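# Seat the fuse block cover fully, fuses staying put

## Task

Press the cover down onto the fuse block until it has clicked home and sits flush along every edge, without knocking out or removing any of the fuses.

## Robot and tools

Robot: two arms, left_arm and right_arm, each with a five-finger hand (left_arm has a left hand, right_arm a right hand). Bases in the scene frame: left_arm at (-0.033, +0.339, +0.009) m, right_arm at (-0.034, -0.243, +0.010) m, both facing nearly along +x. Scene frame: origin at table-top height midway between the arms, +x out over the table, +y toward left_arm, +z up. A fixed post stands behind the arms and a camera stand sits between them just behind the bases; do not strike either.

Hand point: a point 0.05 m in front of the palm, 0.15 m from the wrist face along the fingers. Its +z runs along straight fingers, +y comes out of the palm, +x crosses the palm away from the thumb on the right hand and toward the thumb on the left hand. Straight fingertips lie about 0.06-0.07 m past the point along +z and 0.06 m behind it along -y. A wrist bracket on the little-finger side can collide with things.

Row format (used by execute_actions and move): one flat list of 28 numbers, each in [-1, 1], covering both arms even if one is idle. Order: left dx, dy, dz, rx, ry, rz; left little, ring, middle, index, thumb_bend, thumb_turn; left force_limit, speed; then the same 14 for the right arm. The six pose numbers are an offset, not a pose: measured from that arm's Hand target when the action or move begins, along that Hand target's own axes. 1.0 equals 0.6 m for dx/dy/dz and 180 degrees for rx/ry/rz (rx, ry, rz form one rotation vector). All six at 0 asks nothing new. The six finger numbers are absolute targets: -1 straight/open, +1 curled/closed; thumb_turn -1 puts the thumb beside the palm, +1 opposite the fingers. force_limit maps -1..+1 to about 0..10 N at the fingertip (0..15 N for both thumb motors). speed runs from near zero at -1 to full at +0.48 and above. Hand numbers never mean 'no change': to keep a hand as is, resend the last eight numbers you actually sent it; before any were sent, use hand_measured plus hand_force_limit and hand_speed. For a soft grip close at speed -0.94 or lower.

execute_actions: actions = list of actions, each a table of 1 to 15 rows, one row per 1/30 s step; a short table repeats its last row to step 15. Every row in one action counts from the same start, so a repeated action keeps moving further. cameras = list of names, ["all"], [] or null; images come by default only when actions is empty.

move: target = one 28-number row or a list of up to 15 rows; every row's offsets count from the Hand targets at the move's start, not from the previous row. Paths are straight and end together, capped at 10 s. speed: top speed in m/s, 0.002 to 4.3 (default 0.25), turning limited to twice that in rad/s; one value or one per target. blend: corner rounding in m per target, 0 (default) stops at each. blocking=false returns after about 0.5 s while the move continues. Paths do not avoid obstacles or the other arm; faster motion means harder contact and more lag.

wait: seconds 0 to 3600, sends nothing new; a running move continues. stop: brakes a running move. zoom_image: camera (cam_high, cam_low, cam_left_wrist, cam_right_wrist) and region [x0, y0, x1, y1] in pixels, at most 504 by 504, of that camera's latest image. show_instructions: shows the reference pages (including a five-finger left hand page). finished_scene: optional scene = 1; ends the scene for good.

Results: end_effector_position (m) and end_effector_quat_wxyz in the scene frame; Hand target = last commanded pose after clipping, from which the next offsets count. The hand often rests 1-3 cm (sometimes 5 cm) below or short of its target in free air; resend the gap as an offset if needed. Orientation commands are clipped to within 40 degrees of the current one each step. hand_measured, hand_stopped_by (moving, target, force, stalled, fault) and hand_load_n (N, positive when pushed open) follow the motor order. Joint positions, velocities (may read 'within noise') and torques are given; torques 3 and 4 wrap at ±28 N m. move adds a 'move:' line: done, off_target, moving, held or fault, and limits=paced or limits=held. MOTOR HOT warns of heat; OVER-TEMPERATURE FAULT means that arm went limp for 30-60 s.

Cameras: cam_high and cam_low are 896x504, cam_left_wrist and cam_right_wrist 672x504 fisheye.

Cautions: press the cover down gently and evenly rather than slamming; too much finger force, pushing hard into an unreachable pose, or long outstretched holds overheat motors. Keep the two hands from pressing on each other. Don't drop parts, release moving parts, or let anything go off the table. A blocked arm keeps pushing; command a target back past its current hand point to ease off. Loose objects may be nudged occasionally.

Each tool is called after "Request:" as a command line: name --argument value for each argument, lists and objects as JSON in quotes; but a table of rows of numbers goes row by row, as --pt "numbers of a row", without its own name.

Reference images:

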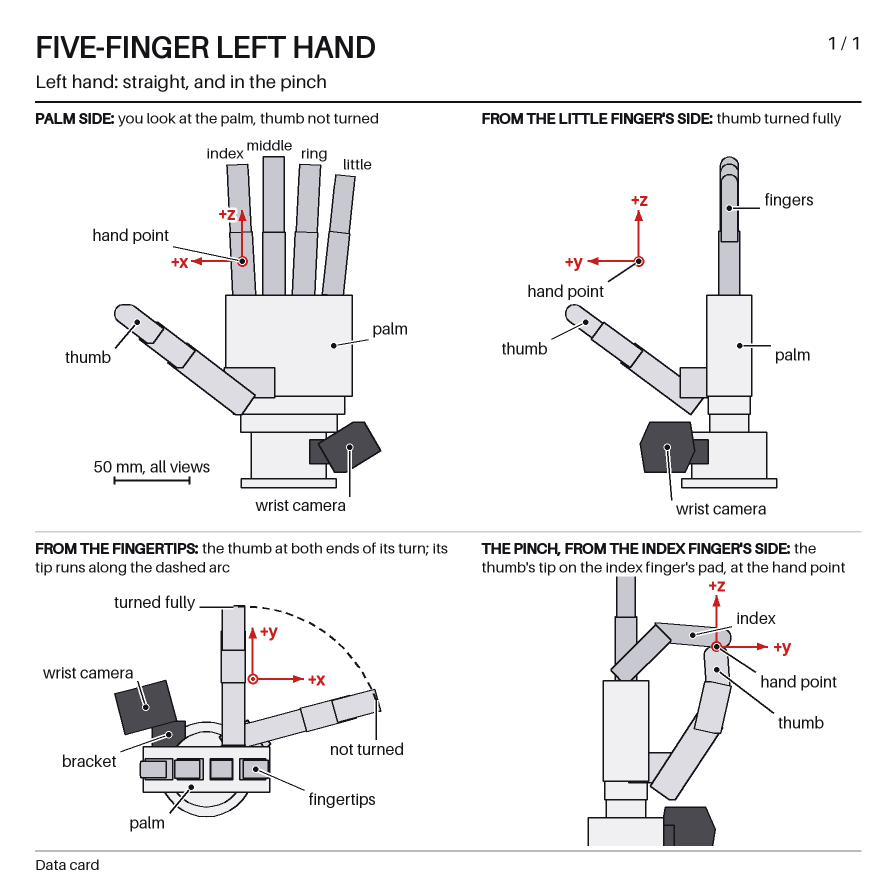

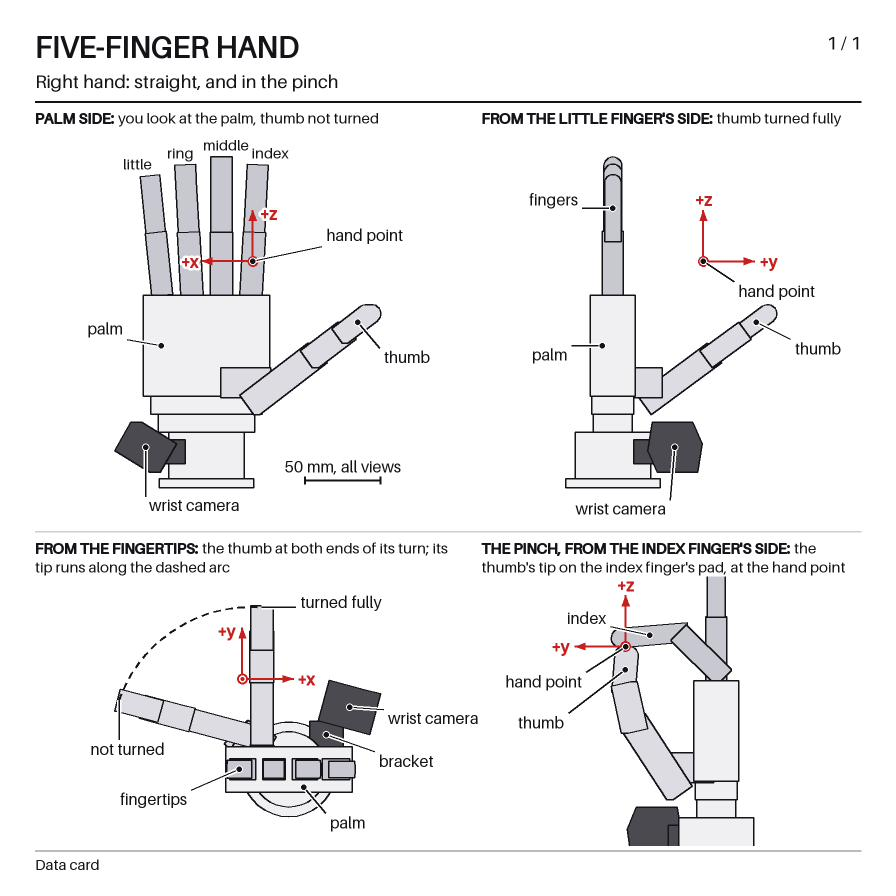

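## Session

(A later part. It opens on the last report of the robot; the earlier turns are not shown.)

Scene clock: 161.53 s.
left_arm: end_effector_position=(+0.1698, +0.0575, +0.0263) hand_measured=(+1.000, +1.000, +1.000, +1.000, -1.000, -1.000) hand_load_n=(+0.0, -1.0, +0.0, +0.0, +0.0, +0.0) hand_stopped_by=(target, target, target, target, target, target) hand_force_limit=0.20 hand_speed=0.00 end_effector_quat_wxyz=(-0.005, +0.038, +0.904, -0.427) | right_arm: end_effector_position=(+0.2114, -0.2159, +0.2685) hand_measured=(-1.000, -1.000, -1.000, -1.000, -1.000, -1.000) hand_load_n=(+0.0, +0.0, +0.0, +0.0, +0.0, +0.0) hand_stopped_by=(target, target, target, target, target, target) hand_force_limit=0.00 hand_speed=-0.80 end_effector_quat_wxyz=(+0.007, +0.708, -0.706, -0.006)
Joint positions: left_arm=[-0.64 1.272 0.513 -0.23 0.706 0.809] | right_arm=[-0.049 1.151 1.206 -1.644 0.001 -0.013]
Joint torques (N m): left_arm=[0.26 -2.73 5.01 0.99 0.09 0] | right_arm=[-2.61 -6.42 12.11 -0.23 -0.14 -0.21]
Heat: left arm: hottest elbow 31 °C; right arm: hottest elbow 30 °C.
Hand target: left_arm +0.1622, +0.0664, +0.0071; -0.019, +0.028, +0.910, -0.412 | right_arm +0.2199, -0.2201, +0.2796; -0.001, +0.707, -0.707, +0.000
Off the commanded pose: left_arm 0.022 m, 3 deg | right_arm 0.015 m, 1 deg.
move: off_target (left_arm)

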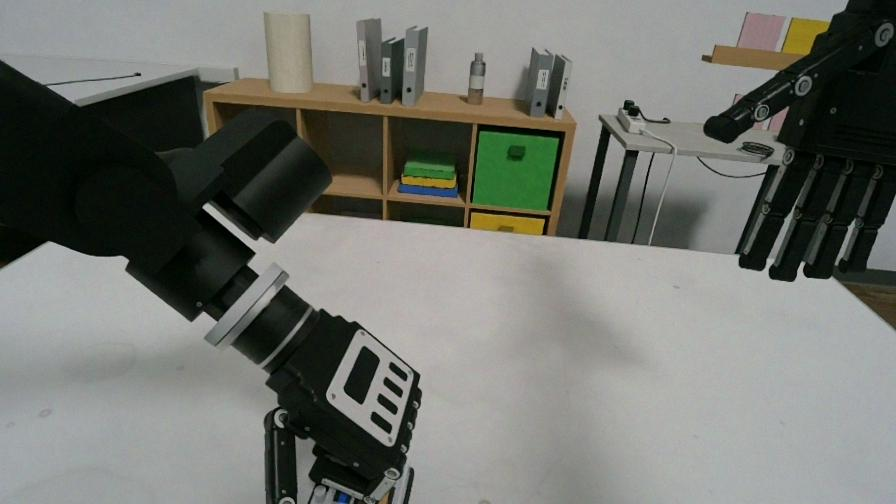

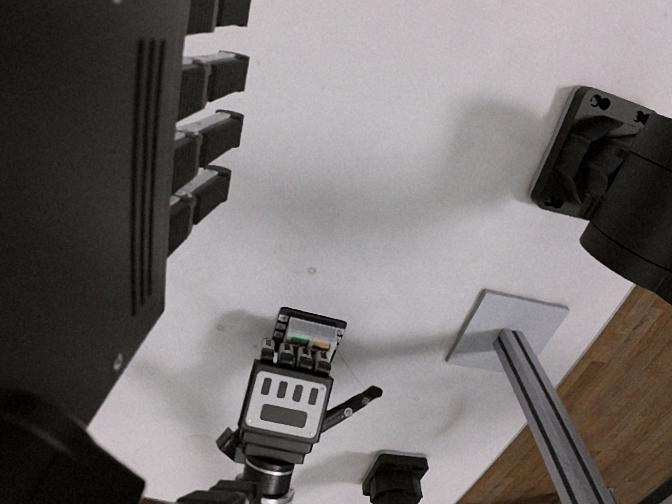

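Request:
move --target '[0,-0.075,-0.066,0,0,0,1,1,1,1,-1,-1,0.2,0,0,0,0,0,0,0,-1,-1,-1,-1,-1,-1,0,-0.8]' --speed 0.06 --cameras '["cam_low","cam_right_wrist","cam_left_wrist"]'

Request:
zoom_image --camera "cam_right_wrist" --region '[250, 280, 360, 380]'

Request:
zoom_image --camera "cam_left_wrist" --region '[90, 30, 350, 310]'

Request:
zoom_image --camera "cam_low" --region '[290, 400, 430, 504]'

Scene clock: 163.80 s.
left_arm: end_effector_position=(+0.1480, +0.0738, +0.0522) hand_measured=(+1.000, +1.000, +1.000, +1.000, -1.000, -1.000) hand_load_n=(+0.0, +0.0, +0.0, +0.0, +0.0, +0.0) hand_stopped_by=(target, target, target, target, target, target) hand_force_limit=0.20 hand_speed=0.00 end_effector_quat_wxyz=(-0.035, +0.023, +0.913, -0.405) | right_arm: end_effector_position=(+0.2114, -0.2159, +0.2685) hand_measured=(-1.000, -1.000, -1.000, -1.000, -1.000, -1.000) hand_load_n=(+0.0, +0.0, +0.0, +0.0, +0.0, +0.0) hand_stopped_by=(target, target, target, target, target, target) hand_force_limit=0.00 hand_speed=-0.80 end_effector_quat_wxyz=(+0.007, +0.708, -0.706, -0.006)
Joint positions: left_arm=[-0.64 1.165 0.539 -0.444 0.703 0.809] | right_arm=[-0.049 1.151 1.206 -1.644 0.001 -0.013]
Joint torques (N m): left_arm=[0.32 -5.13 9.65 0.18 0.24 0] | right_arm=[-2.49 -6.77 12.05 -0.16 -0.11 -0.21]
Heat: left arm: hottest elbow 31 °C; right arm: hottest elbow 30 °C.
Hand target: left_arm +0.1629, +0.0665, +0.0671; -0.019, +0.028, +0.910, -0.412 | right_arm +0.2199, -0.2201, +0.2796; -0.001, +0.707, -0.707, +0.000
Off the commanded pose: left_arm 0.022 m, 2 deg | right_arm 0.015 m, 1 deg.
move: off_target (left_arm)
Images, in order (width x height): cam_low 896x504, cam_left_wrist 672x504, cam_right_wrist 672x504.

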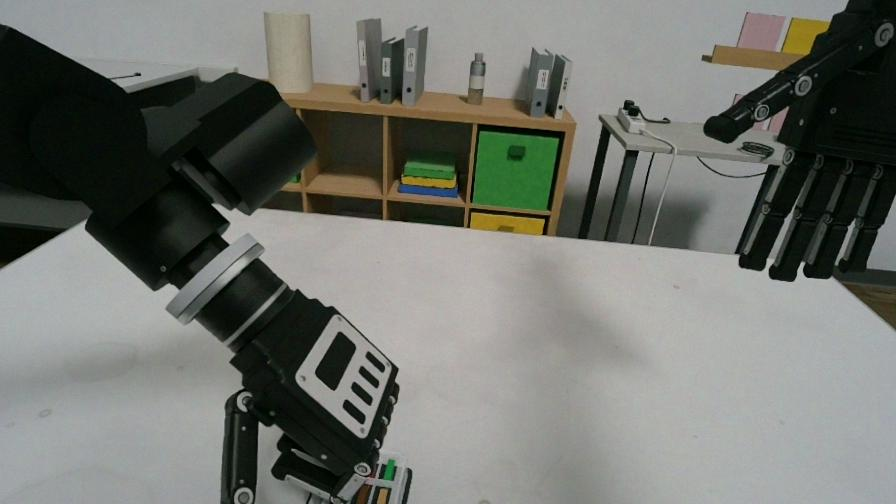

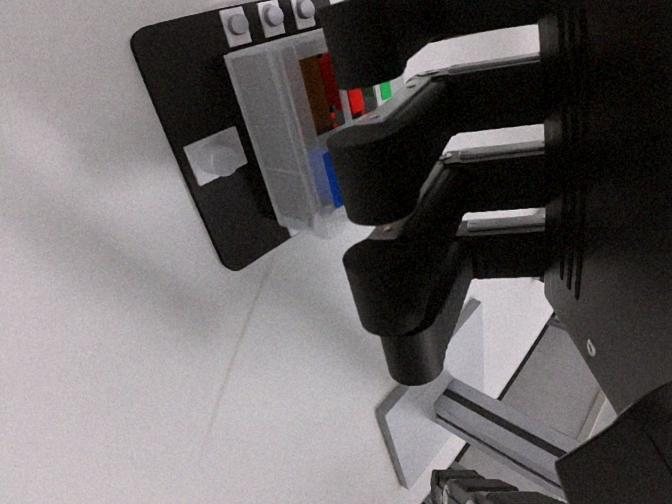

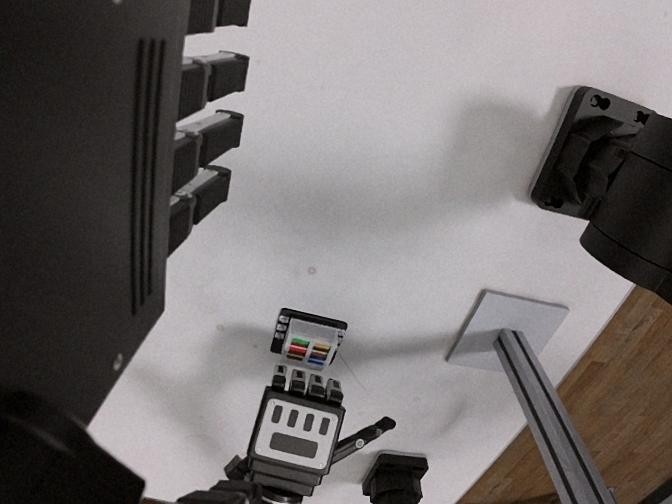

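Scaled by 4.582 from the camera's image (finer frame: 960x720).

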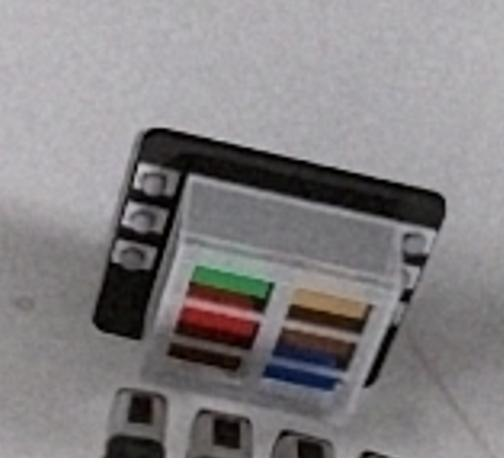

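Scaled by 1.800 from the camera's image (finer frame: 960x720).

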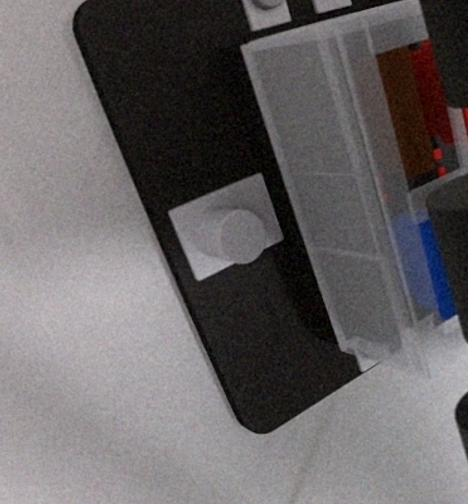

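Scaled by 3.600 from the camera's image (finer frame: 1280x720).

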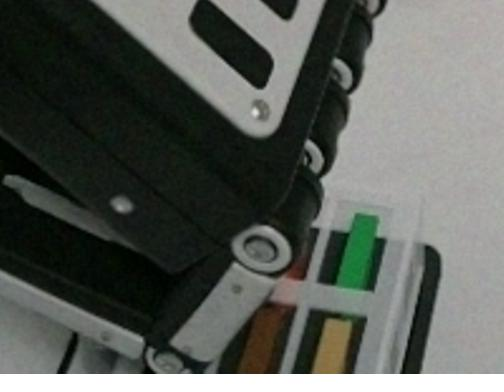

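Request:
move --target '[0.02,-0.045,-0.19,0,0,0,1,1,1,1,-1,-1,0.2,0,0,0,0,0,0,0,-1,-1,-1,-1,-1,-1,0,-0.8]' --speed 0.12 --cameras '["cam_low","cam_right_wrist","cam_left_wrist"]'

Request:
zoom_image --camera "cam_right_wrist" --region '[250, 280, 360, 380]'

Request:
zoom_image --camera "cam_low" --region '[290, 400, 430, 504]'

Scene clock: 169.30 s.
left_arm: end_effector_position=(+0.1426, +0.1385, +0.1443) hand_measured=(+1.000, +1.000, +1.000, +1.000, -1.000, -1.000) hand_load_n=(+0.0, +0.0, +0.0, +0.0, +0.0, +0.0) hand_stopped_by=(target, target, target, target, target, target) hand_force_limit=0.20 hand_speed=0.00 end_effector_quat_wxyz=(-0.038, +0.019, +0.914, -0.404) | right_arm: end_effector_position=(+0.2114, -0.2159, +0.2685) hand_measured=(-1.000, -1.000, -1.000, -1.000, -1.000, -1.000) hand_load_n=(+0.0, +0.0, +0.0, +0.0, +0.0, +0.0) hand_stopped_by=(target, target, target, target, target, target) hand_force_limit=0.00 hand_speed=-0.80 end_effector_quat_wxyz=(+0.007, +0.708, -0.706, -0.006)
Joint positions: left_arm=[-0.434 0.932 0.676 -0.993 0.786 1.059] | right_arm=[-0.049 1.151 1.206 -1.644 0.001 -0.013]
Joint torques (N m): left_arm=[0.56 -2.49 11.32 -0.1 0.58 0.11] | right_arm=[-2.37 -6.48 12.08 -0.18 -0.11 -0.22]
Heat: left arm: hottest elbow 31 °C; right arm: hottest elbow 30 °C.
Hand target: left_arm +0.1566, +0.1350, +0.1626; -0.019, +0.028, +0.910, -0.412 | right_arm +0.2199, -0.2201, +0.2796; -0.001, +0.707, -0.707, +0.000
Off the commanded pose: left_arm 0.023 m, 3 deg | right_arm 0.015 m, 1 deg.
move: off_target (left_arm)
Images, in order (width x height): cam_low 896x504, cam_left_wrist 672x504, cam_right_wrist 672x504.

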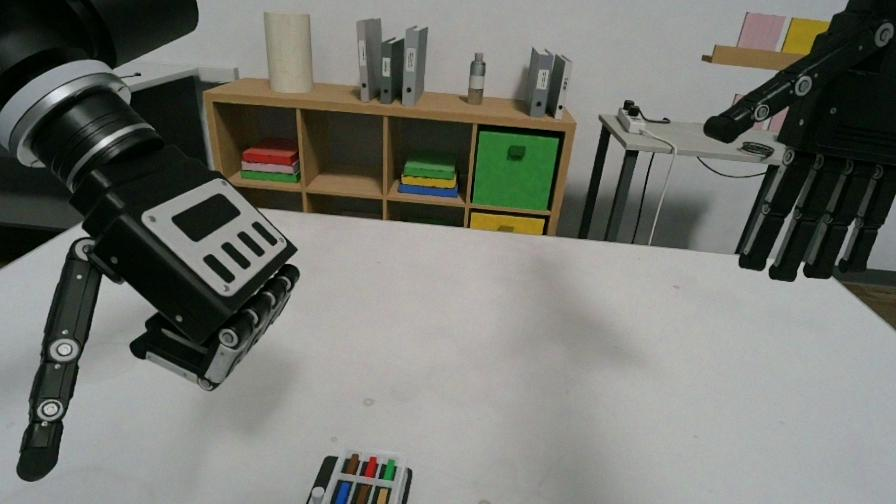

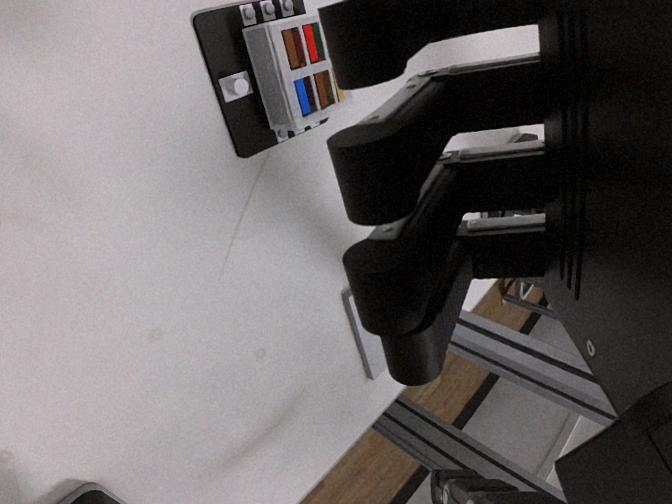

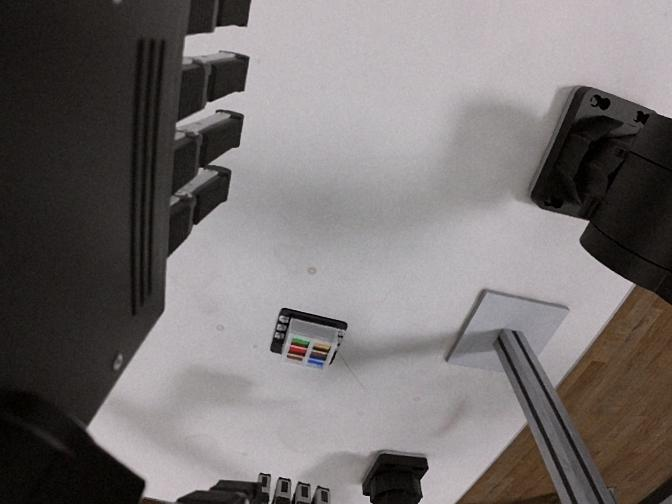

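Scaled by 4.582 from the camera's image (finer frame: 960x720).

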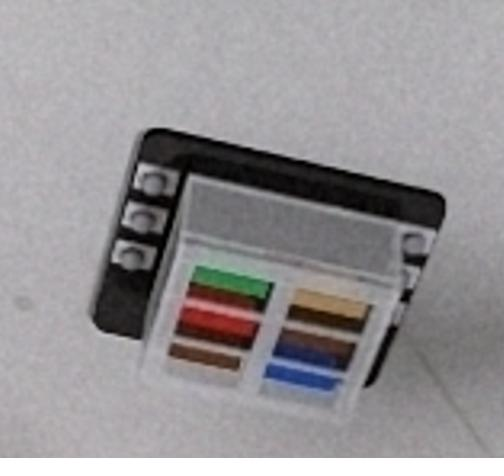

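Scaled by 3.600 from the camera's image (finer frame: 1280x720).

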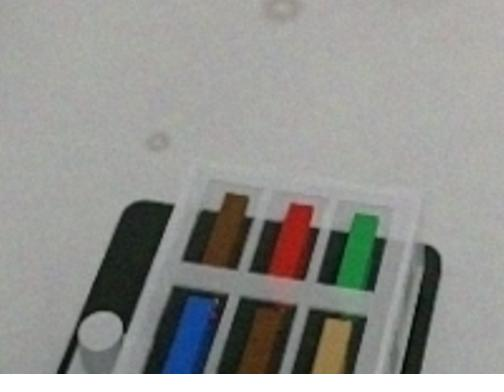

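Request:
move --target '[-0.0625,-0.0822,0.1013,0,0,0,-1,-1,-1,-1,-1,-1,0.2,0,0,0,0,0,0,0,-1,-1,-1,-1,-1,-1,0,-0.8]' --speed 0.12 --cameras '["cam_left_wrist"]'

Request:
zoom_image --camera "cam_left_wrist" --region '[70, 70, 300, 280]'

Scene clock: 171.70 s.
left_arm: end_effector_position=(+0.1747, +0.0678, +0.1450) hand_measured=(-1.000, -1.000, -1.000, -1.000, -1.000, -1.000) hand_load_n=(+0.0, +0.0, +0.0, +0.0, +0.0, +0.0) hand_stopped_by=(target, target, target, target, target, target) hand_force_limit=0.20 hand_speed=0.00 end_effector_quat_wxyz=(-0.033, +0.022, +0.914, -0.404) | right_arm: end_effector_position=(+0.2114, -0.2159, +0.2685) hand_measured=(-1.000, -1.000, -1.000, -1.000, -1.000, -1.000) hand_load_n=(+0.0, +0.0, +0.0, +0.0, +0.0, +0.0) hand_stopped_by=(target, target, target, target, target, target) hand_force_limit=0.00 hand_speed=-0.80 end_effector_quat_wxyz=(+0.007, +0.708, -0.706, -0.006)
Joint positions: left_arm=[-0.607 1.096 0.768 -0.766 0.713 0.846] | right_arm=[-0.049 1.151 1.206 -1.644 0.001 -0.013]
Joint torques (N m): left_arm=[-0.79 -3.78 11.41 1.07 0.25 -0.19] | right_arm=[-2.43 -6.53 12.05 -0.17 -0.11 -0.23]
Heat: left arm: hottest elbow 31 °C; right arm: hottest elbow 30 °C.
Hand target: left_arm +0.1887, +0.0544, +0.1593; -0.019, +0.028, +0.910, -0.412 | right_arm +0.2199, -0.2201, +0.2796; -0.001, +0.707, -0.707, +0.000
Off the commanded pose: left_arm 0.024 m, 2 deg | right_arm 0.015 m, 1 deg.
move: off_target (left_arm)

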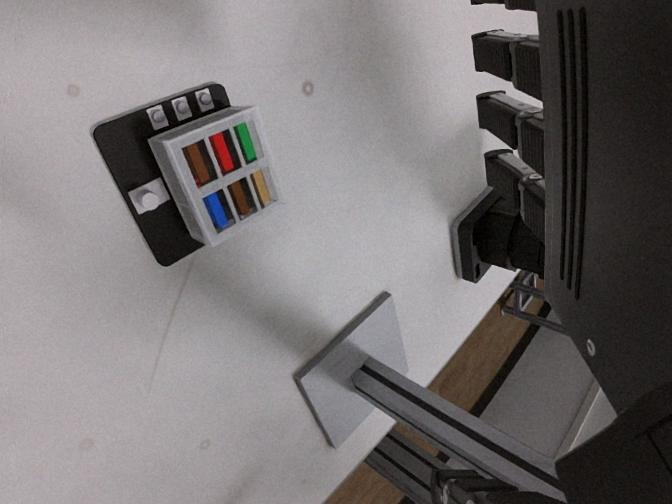

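Scaled by 2.191 from the camera's image (finer frame: 960x720).

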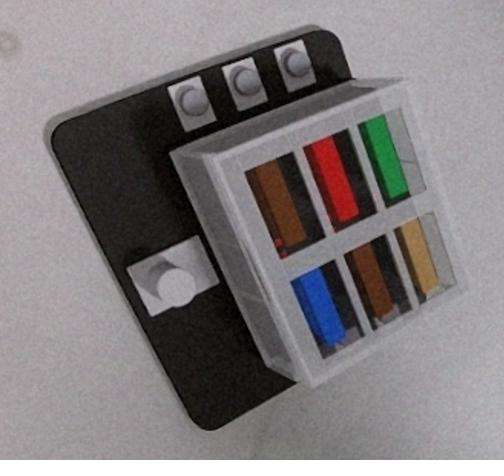

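Request:
execute_actions --actions '[]'

Request:
zoom_image --camera "cam_right_wrist" --region '[240, 270, 370, 390]'

Request:
zoom_image --camera "cam_low" --region '[290, 400, 430, 504]'

Request:
zoom_image --camera "cam_left_wrist" --region '[120, 60, 320, 280]'

Scene clock: 173.13 s.
left_arm: end_effector_position=(+0.1746, +0.0678, +0.1450) hand_measured=(-1.000, -1.000, -1.000, -1.000, -1.000, -1.000) hand_load_n=(+0.0, +0.0, +0.0, +0.0, +0.0, +0.0) hand_stopped_by=(target, target, target, target, target, target) hand_force_limit=0.20 hand_speed=0.00 end_effector_quat_wxyz=(-0.033, +0.022, +0.914, -0.404) | right_arm: end_effector_position=(+0.2114, -0.2159, +0.2685) hand_measured=(-1.000, -1.000, -1.000, -1.000, -1.000, -1.000) hand_load_n=(+0.0, +0.0, +0.0, +0.0, +0.0, +0.0) hand_stopped_by=(target, target, target, target, target, target) hand_force_limit=0.00 hand_speed=-0.80 end_effector_quat_wxyz=(+0.007, +0.708, -0.706, -0.006)
Joint positions: left_arm=[-0.607 1.096 0.768 -0.766 0.713 0.846] | right_arm=[-0.049 1.151 1.206 -1.644 0.001 -0.013]
Joint velocities: within noise
Joint torques (N m): left_arm=[-0.97 -3.6 11.3 1.16 0.23 -0.17] | right_arm=[-2.08 -6.3 12.16 -0.17 -0.08 -0.21]
Heat: left arm: hottest elbow 32 °C; right arm: hottest elbow 30 °C.
Hand target: left_arm +0.1887, +0.0544, +0.1593; -0.019, +0.028, +0.910, -0.412 | right_arm +0.2199, -0.2201, +0.2796; -0.001, +0.707, -0.707, +0.000
Off the commanded pose: left_arm 0.024 m, 2 deg | right_arm 0.015 m, 1 deg.

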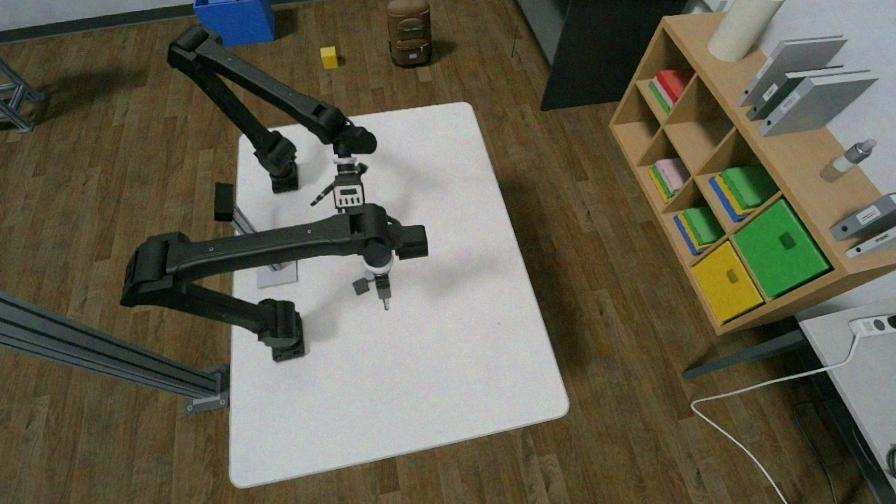

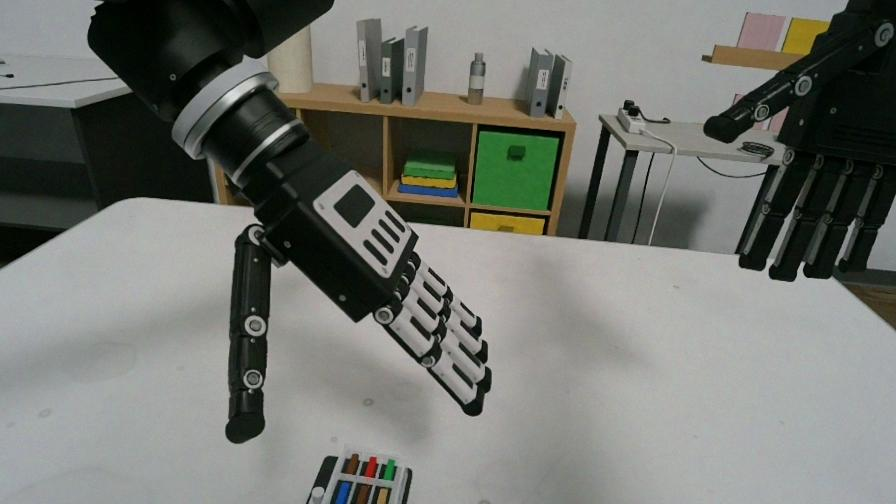

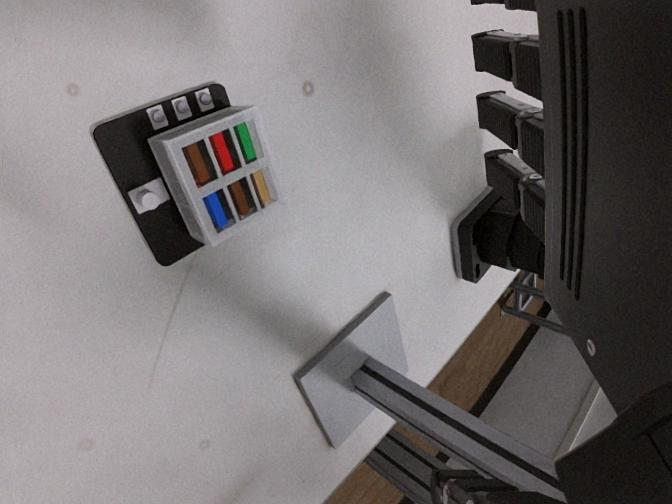

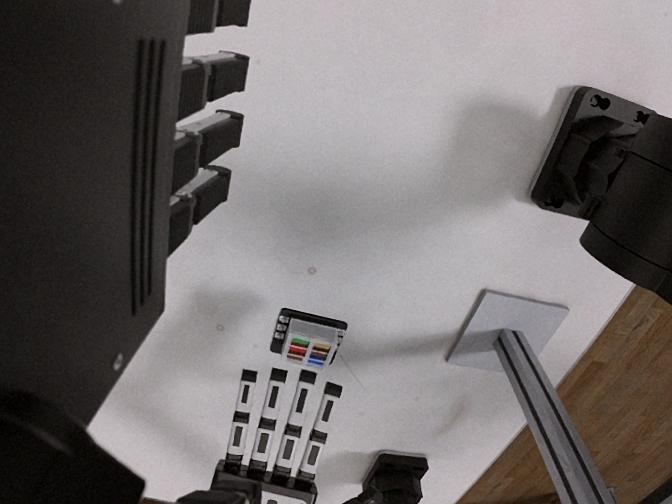

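Scaled by 3.877 from the camera's image (finer frame: 960x720).

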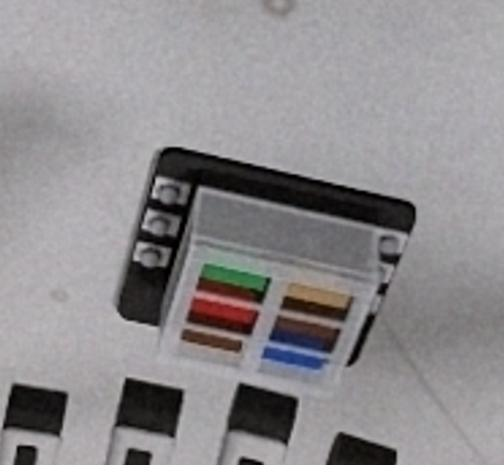

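Scaled by 3.600 from the camera's image (finer frame: 1280x720).

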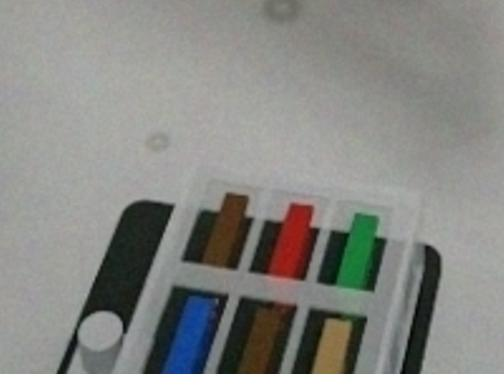

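Scaled by 2.291 from the camera's image (finer frame: 960x720).

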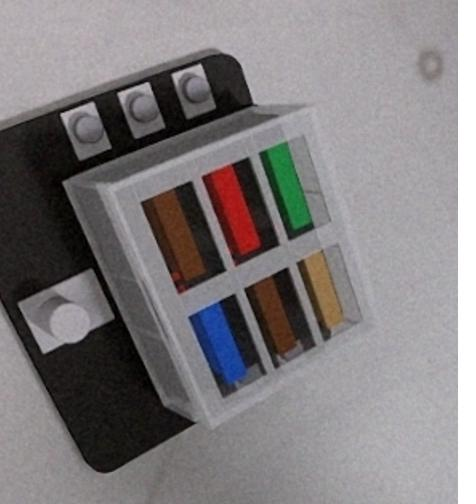

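Request:
move --target '[0.044,0.116,0.0803,0,0,0,1,1,1,1,-1,-1,0.2,0,0,0,0,0,0,0,-1,-1,-1,-1,-1,-1,0,-0.8]' --speed 0.1 --cameras '["cam_low","cam_right_wrist"]'

Request:
zoom_image --camera "cam_right_wrist" --region '[240, 270, 370, 390]'

Request:
zoom_image --camera "cam_low" --region '[250, 300, 450, 504]'

Scene clock: 175.10 s.
left_arm: end_effector_position=(+0.1647, +0.0678, +0.0813) hand_measured=(+1.000, +1.000, +1.000, +1.000, -1.000, -1.000) hand_load_n=(+0.0, +0.0, +0.0, +0.0, +0.0, +0.0) hand_stopped_by=(target, target, target, target, target, target) hand_force_limit=0.20 hand_speed=0.00 end_effector_quat_wxyz=(-0.014, +0.031, +0.909, -0.415) | right_arm: end_effector_position=(+0.2114, -0.2159, +0.2685) hand_measured=(-1.000, -1.000, -1.000, -1.000, -1.000, -1.000) hand_load_n=(+0.0, +0.0, +0.0, +0.0, +0.0, +0.0) hand_stopped_by=(target, target, target, target, target, target) hand_force_limit=0.00 hand_speed=-0.80 end_effector_quat_wxyz=(+0.007, +0.708, -0.706, -0.006)
Joint positions: left_arm=[-0.627 1.127 0.596 -0.5 0.702 0.823] | right_arm=[-0.049 1.151 1.206 -1.644 0.001 -0.013]
Joint torques (N m): left_arm=[-0.97 -3.37 7.24 1.2 0.19 -0.2] | right_arm=[-2.37 -6.36 12.04 -0.17 -0.12 -0.23]
Heat: left arm: hottest elbow 32 °C; right arm: hottest elbow 30 °C.
Hand target: left_arm +0.1620, +0.0659, +0.0754; -0.019, +0.028, +0.910, -0.412 | right_arm +0.2199, -0.2201, +0.2796; -0.001, +0.707, -0.707, +0.000
Off the commanded pose: left_arm 0.007 m, 1 deg | right_arm 0.015 m, 1 deg.
move: done

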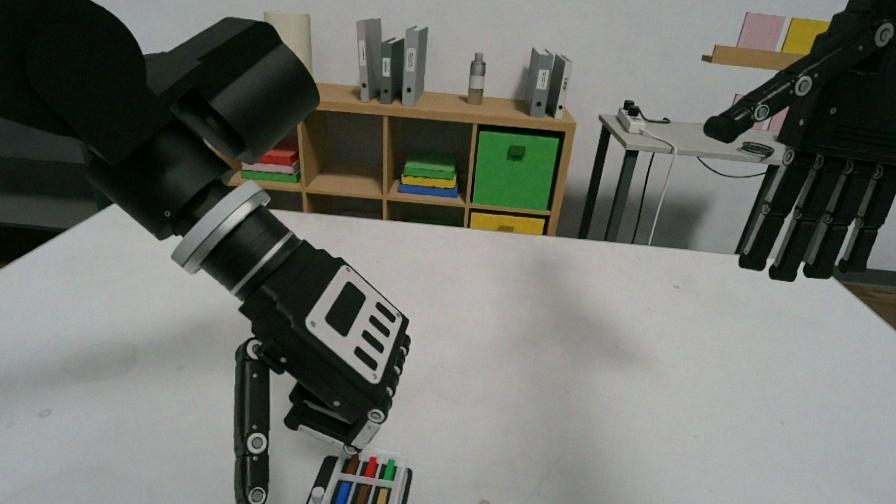

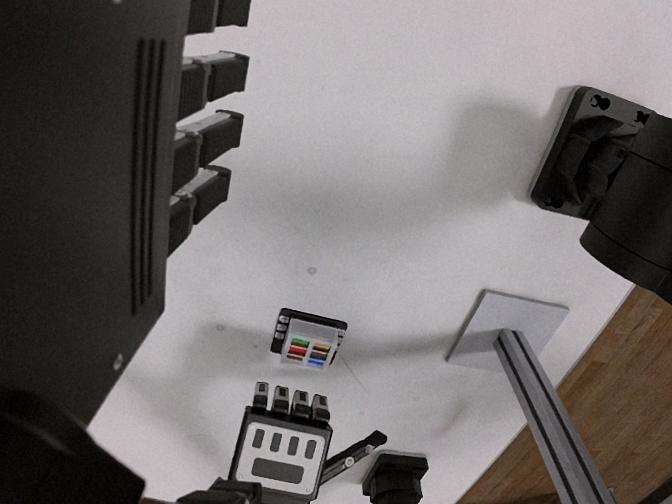

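Scaled by 3.877 from the camera's image (finer frame: 960x720).

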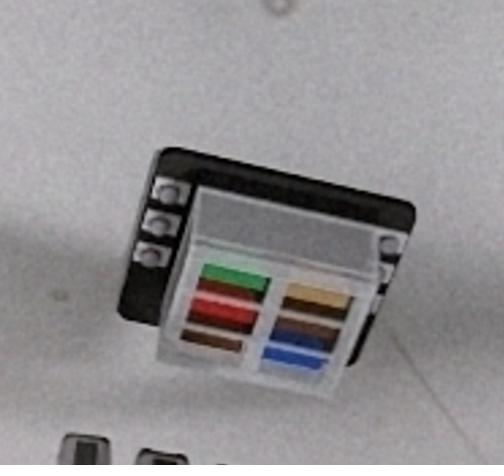

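Scaled by 2.471 from the camera's image (finer frame: 1280x720).

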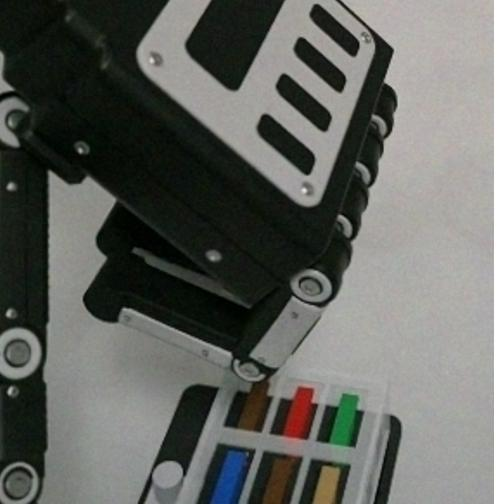

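Request:
move --pt "0 0.0626 0.055 0 0 0 1 1 1 1 -1 -1 0.2 0 0 0 0 0 0 0 -1 -1 -1 -1 -1 -1 0 -0.8" --pt "0 0.0876 0.077 0 0 0 1 1 1 1 -1 -1 0.2 0 0 0 0 0 0 0 -1 -1 -1 -1 -1 -1 0 -0.8" --speed '[0.08,0.03]' --cameras '["cam_low","cam_right_wrist","cam_left_wrist"]'

Request:
zoom_image --camera "cam_right_wrist" --region '[240, 270, 370, 390]'

Request:
zoom_image --camera "cam_low" --region '[250, 300, 450, 504]'

Scene clock: 177.90 s.
left_arm: end_effector_position=(+0.1733, +0.0601, +0.0252) hand_measured=(+1.000, +1.000, +1.000, +1.000, -1.000, -1.000) hand_load_n=(+0.0, -0.5, +0.0, -1.0, +0.0, +0.0) hand_stopped_by=(target, target, target, target, target, target) hand_force_limit=0.20 hand_speed=0.00 end_effector_quat_wxyz=(+0.000, +0.035, +0.904, -0.427) | right_arm: end_effector_position=(+0.2114, -0.2159, +0.2685) hand_measured=(-1.000, -1.000, -1.000, -1.000, -1.000, -1.000) hand_load_n=(+0.0, +0.0, +0.0, +0.0, +0.0, +0.0) hand_stopped_by=(target, target, target, target, target, target) hand_force_limit=0.00 hand_speed=-0.80 end_effector_quat_wxyz=(+0.007, +0.708, -0.706, -0.006)
Joint positions: left_arm=[-0.628 1.273 0.51 -0.224 0.705 0.814] | right_arm=[-0.049 1.151 1.206 -1.644 0.001 -0.013]
Joint torques (N m): left_arm=[-0.91 -2.73 5.09 1.18 0.06 -0.09] | right_arm=[-2.32 -6.18 12.1 -0.09 -0.11 -0.25]
Heat: left arm: hottest elbow 31 °C; right arm: hottest elbow 30 °C.
Hand target: left_arm +0.1613, +0.0659, +0.0055; -0.019, +0.028, +0.910, -0.412 | right_arm +0.2199, -0.2201, +0.2796; -0.001, +0.707, -0.707, +0.000
Off the commanded pose: left_arm 0.024 m, 3 deg | right_arm 0.015 m, 1 deg.
move: off_target (left_arm)
Images, in order (width x height): cam_low 896x504, cam_left_wrist 672x504, cam_right_wrist 672x504.

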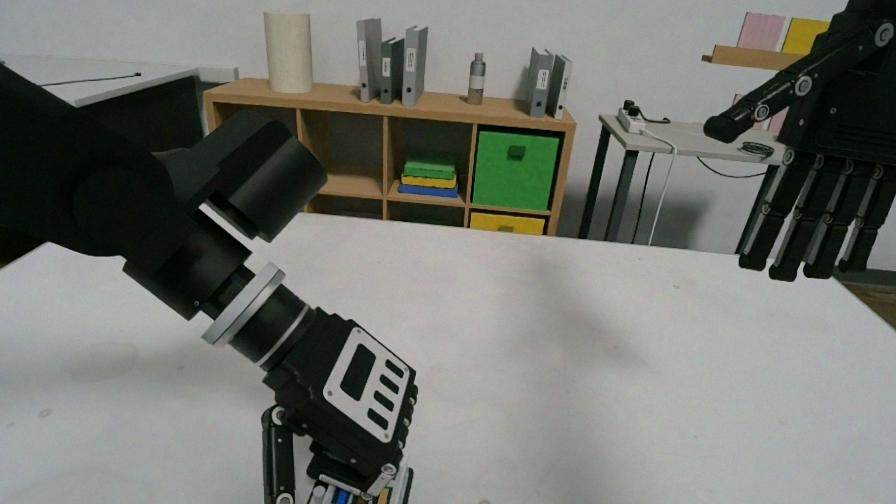

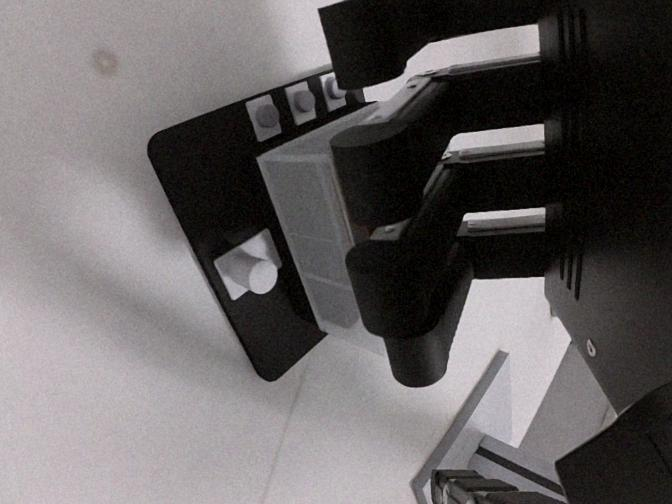

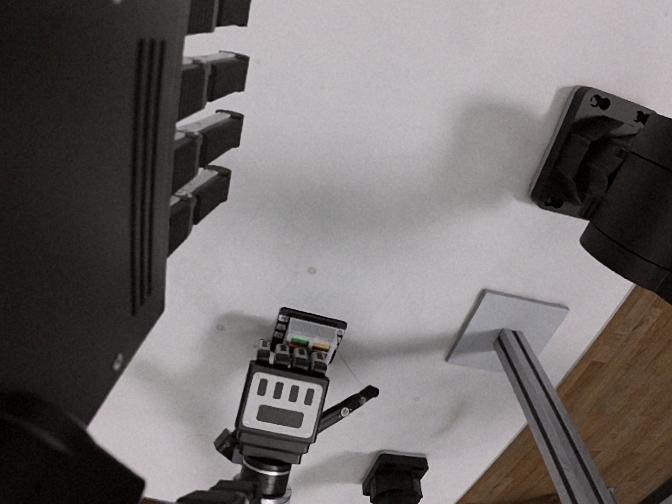

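Scaled by 3.877 from the camera's image (finer frame: 960x720).

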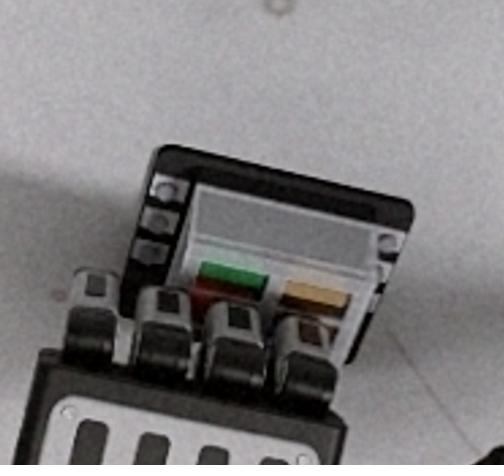

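Scaled by 2.471 from the camera's image (finer frame: 1280x720).

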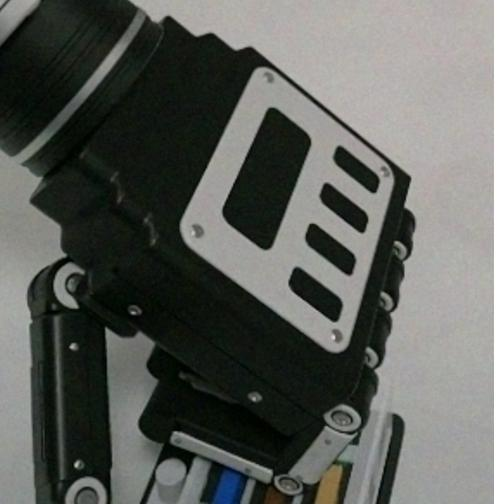

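Request:
move --target '[0,0.0188,0.0165,0,0,0,1,1,1,1,-1,-1,0.2,0,0,0,0,0,0,0,-1,-1,-1,-1,-1,-1,0,-0.8]' --speed 0.03 --cameras '["cam_low","cam_right_wrist","cam_left_wrist"]'

Request:
zoom_image --camera "cam_right_wrist" --region '[240, 270, 370, 390]'

Request:
zoom_image --camera "cam_low" --region '[250, 300, 450, 504]'

Scene clock: 179.80 s.
left_arm: end_effector_position=(+0.1785, +0.0531, +0.0241) hand_measured=(+1.000, +1.000, +1.000, +1.000, -1.000, -1.000) hand_load_n=(+0.0, +0.0, +0.0, -2.5, +0.0, +0.0) hand_stopped_by=(target, target, target, target, target, target) hand_force_limit=0.20 hand_speed=0.00 end_effector_quat_wxyz=(+0.006, +0.037, +0.897, -0.440) | right_arm: end_effector_position=(+0.2114, -0.2159, +0.2685) hand_measured=(-1.000, -1.000, -1.000, -1.000, -1.000, -1.000) hand_load_n=(+0.0, +0.0, +0.0, +0.0, +0.0, +0.0) hand_stopped_by=(target, target, target, target, target, target) hand_force_limit=0.00 hand_speed=-0.80 end_effector_quat_wxyz=(+0.007, +0.708, -0.706, -0.006)
Joint positions: left_arm=[-0.628 1.292 0.506 -0.164 0.718 0.799] | right_arm=[-0.049 1.151 1.206 -1.644 0.001 -0.013]
Joint torques (N m): left_arm=[-0.85 -1.73 3.99 0.81 -0.45 0.08] | right_arm=[-2.55 -6.89 12.14 -0.2 -0.13 -0.22]
Heat: left arm: hottest elbow 31 °C; right arm: hottest elbow 30 °C.
Hand target: left_arm +0.1611, +0.0659, -0.0095; -0.019, +0.028, +0.910, -0.412 | right_arm +0.2199, -0.2201, +0.2796; -0.001, +0.707, -0.707, +0.000
Off the commanded pose: left_arm 0.040 m, 5 deg | right_arm 0.015 m, 1 deg.
move: off_target (left_arm)
Images, in order (width x height): cam_low 896x504, cam_left_wrist 672x504, cam_right_wrist 672x504.

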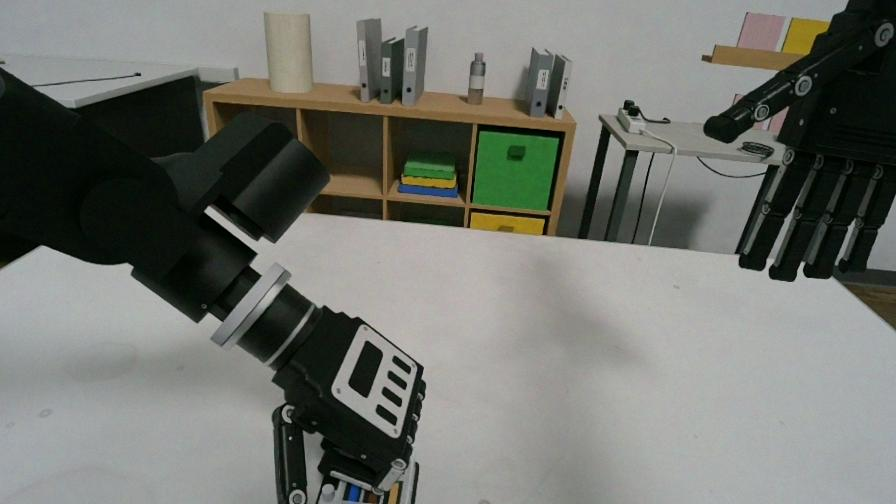

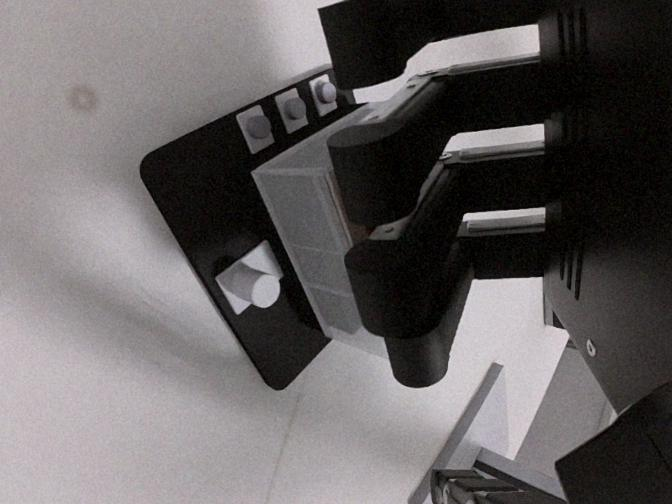

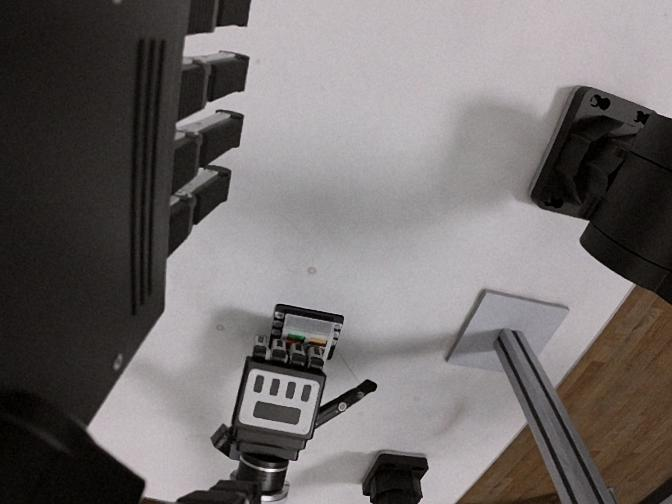

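Scaled by 3.877 from the camera's image (finer frame: 960x720).

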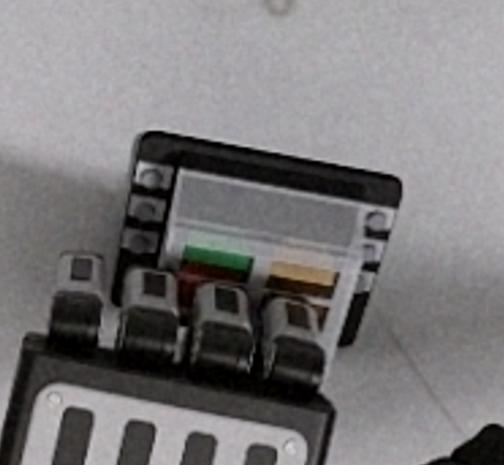

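Scaled by 2.471 from the camera's image (finer frame: 1280x720).

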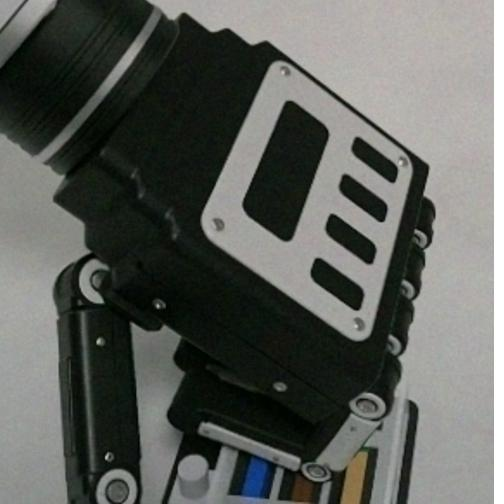

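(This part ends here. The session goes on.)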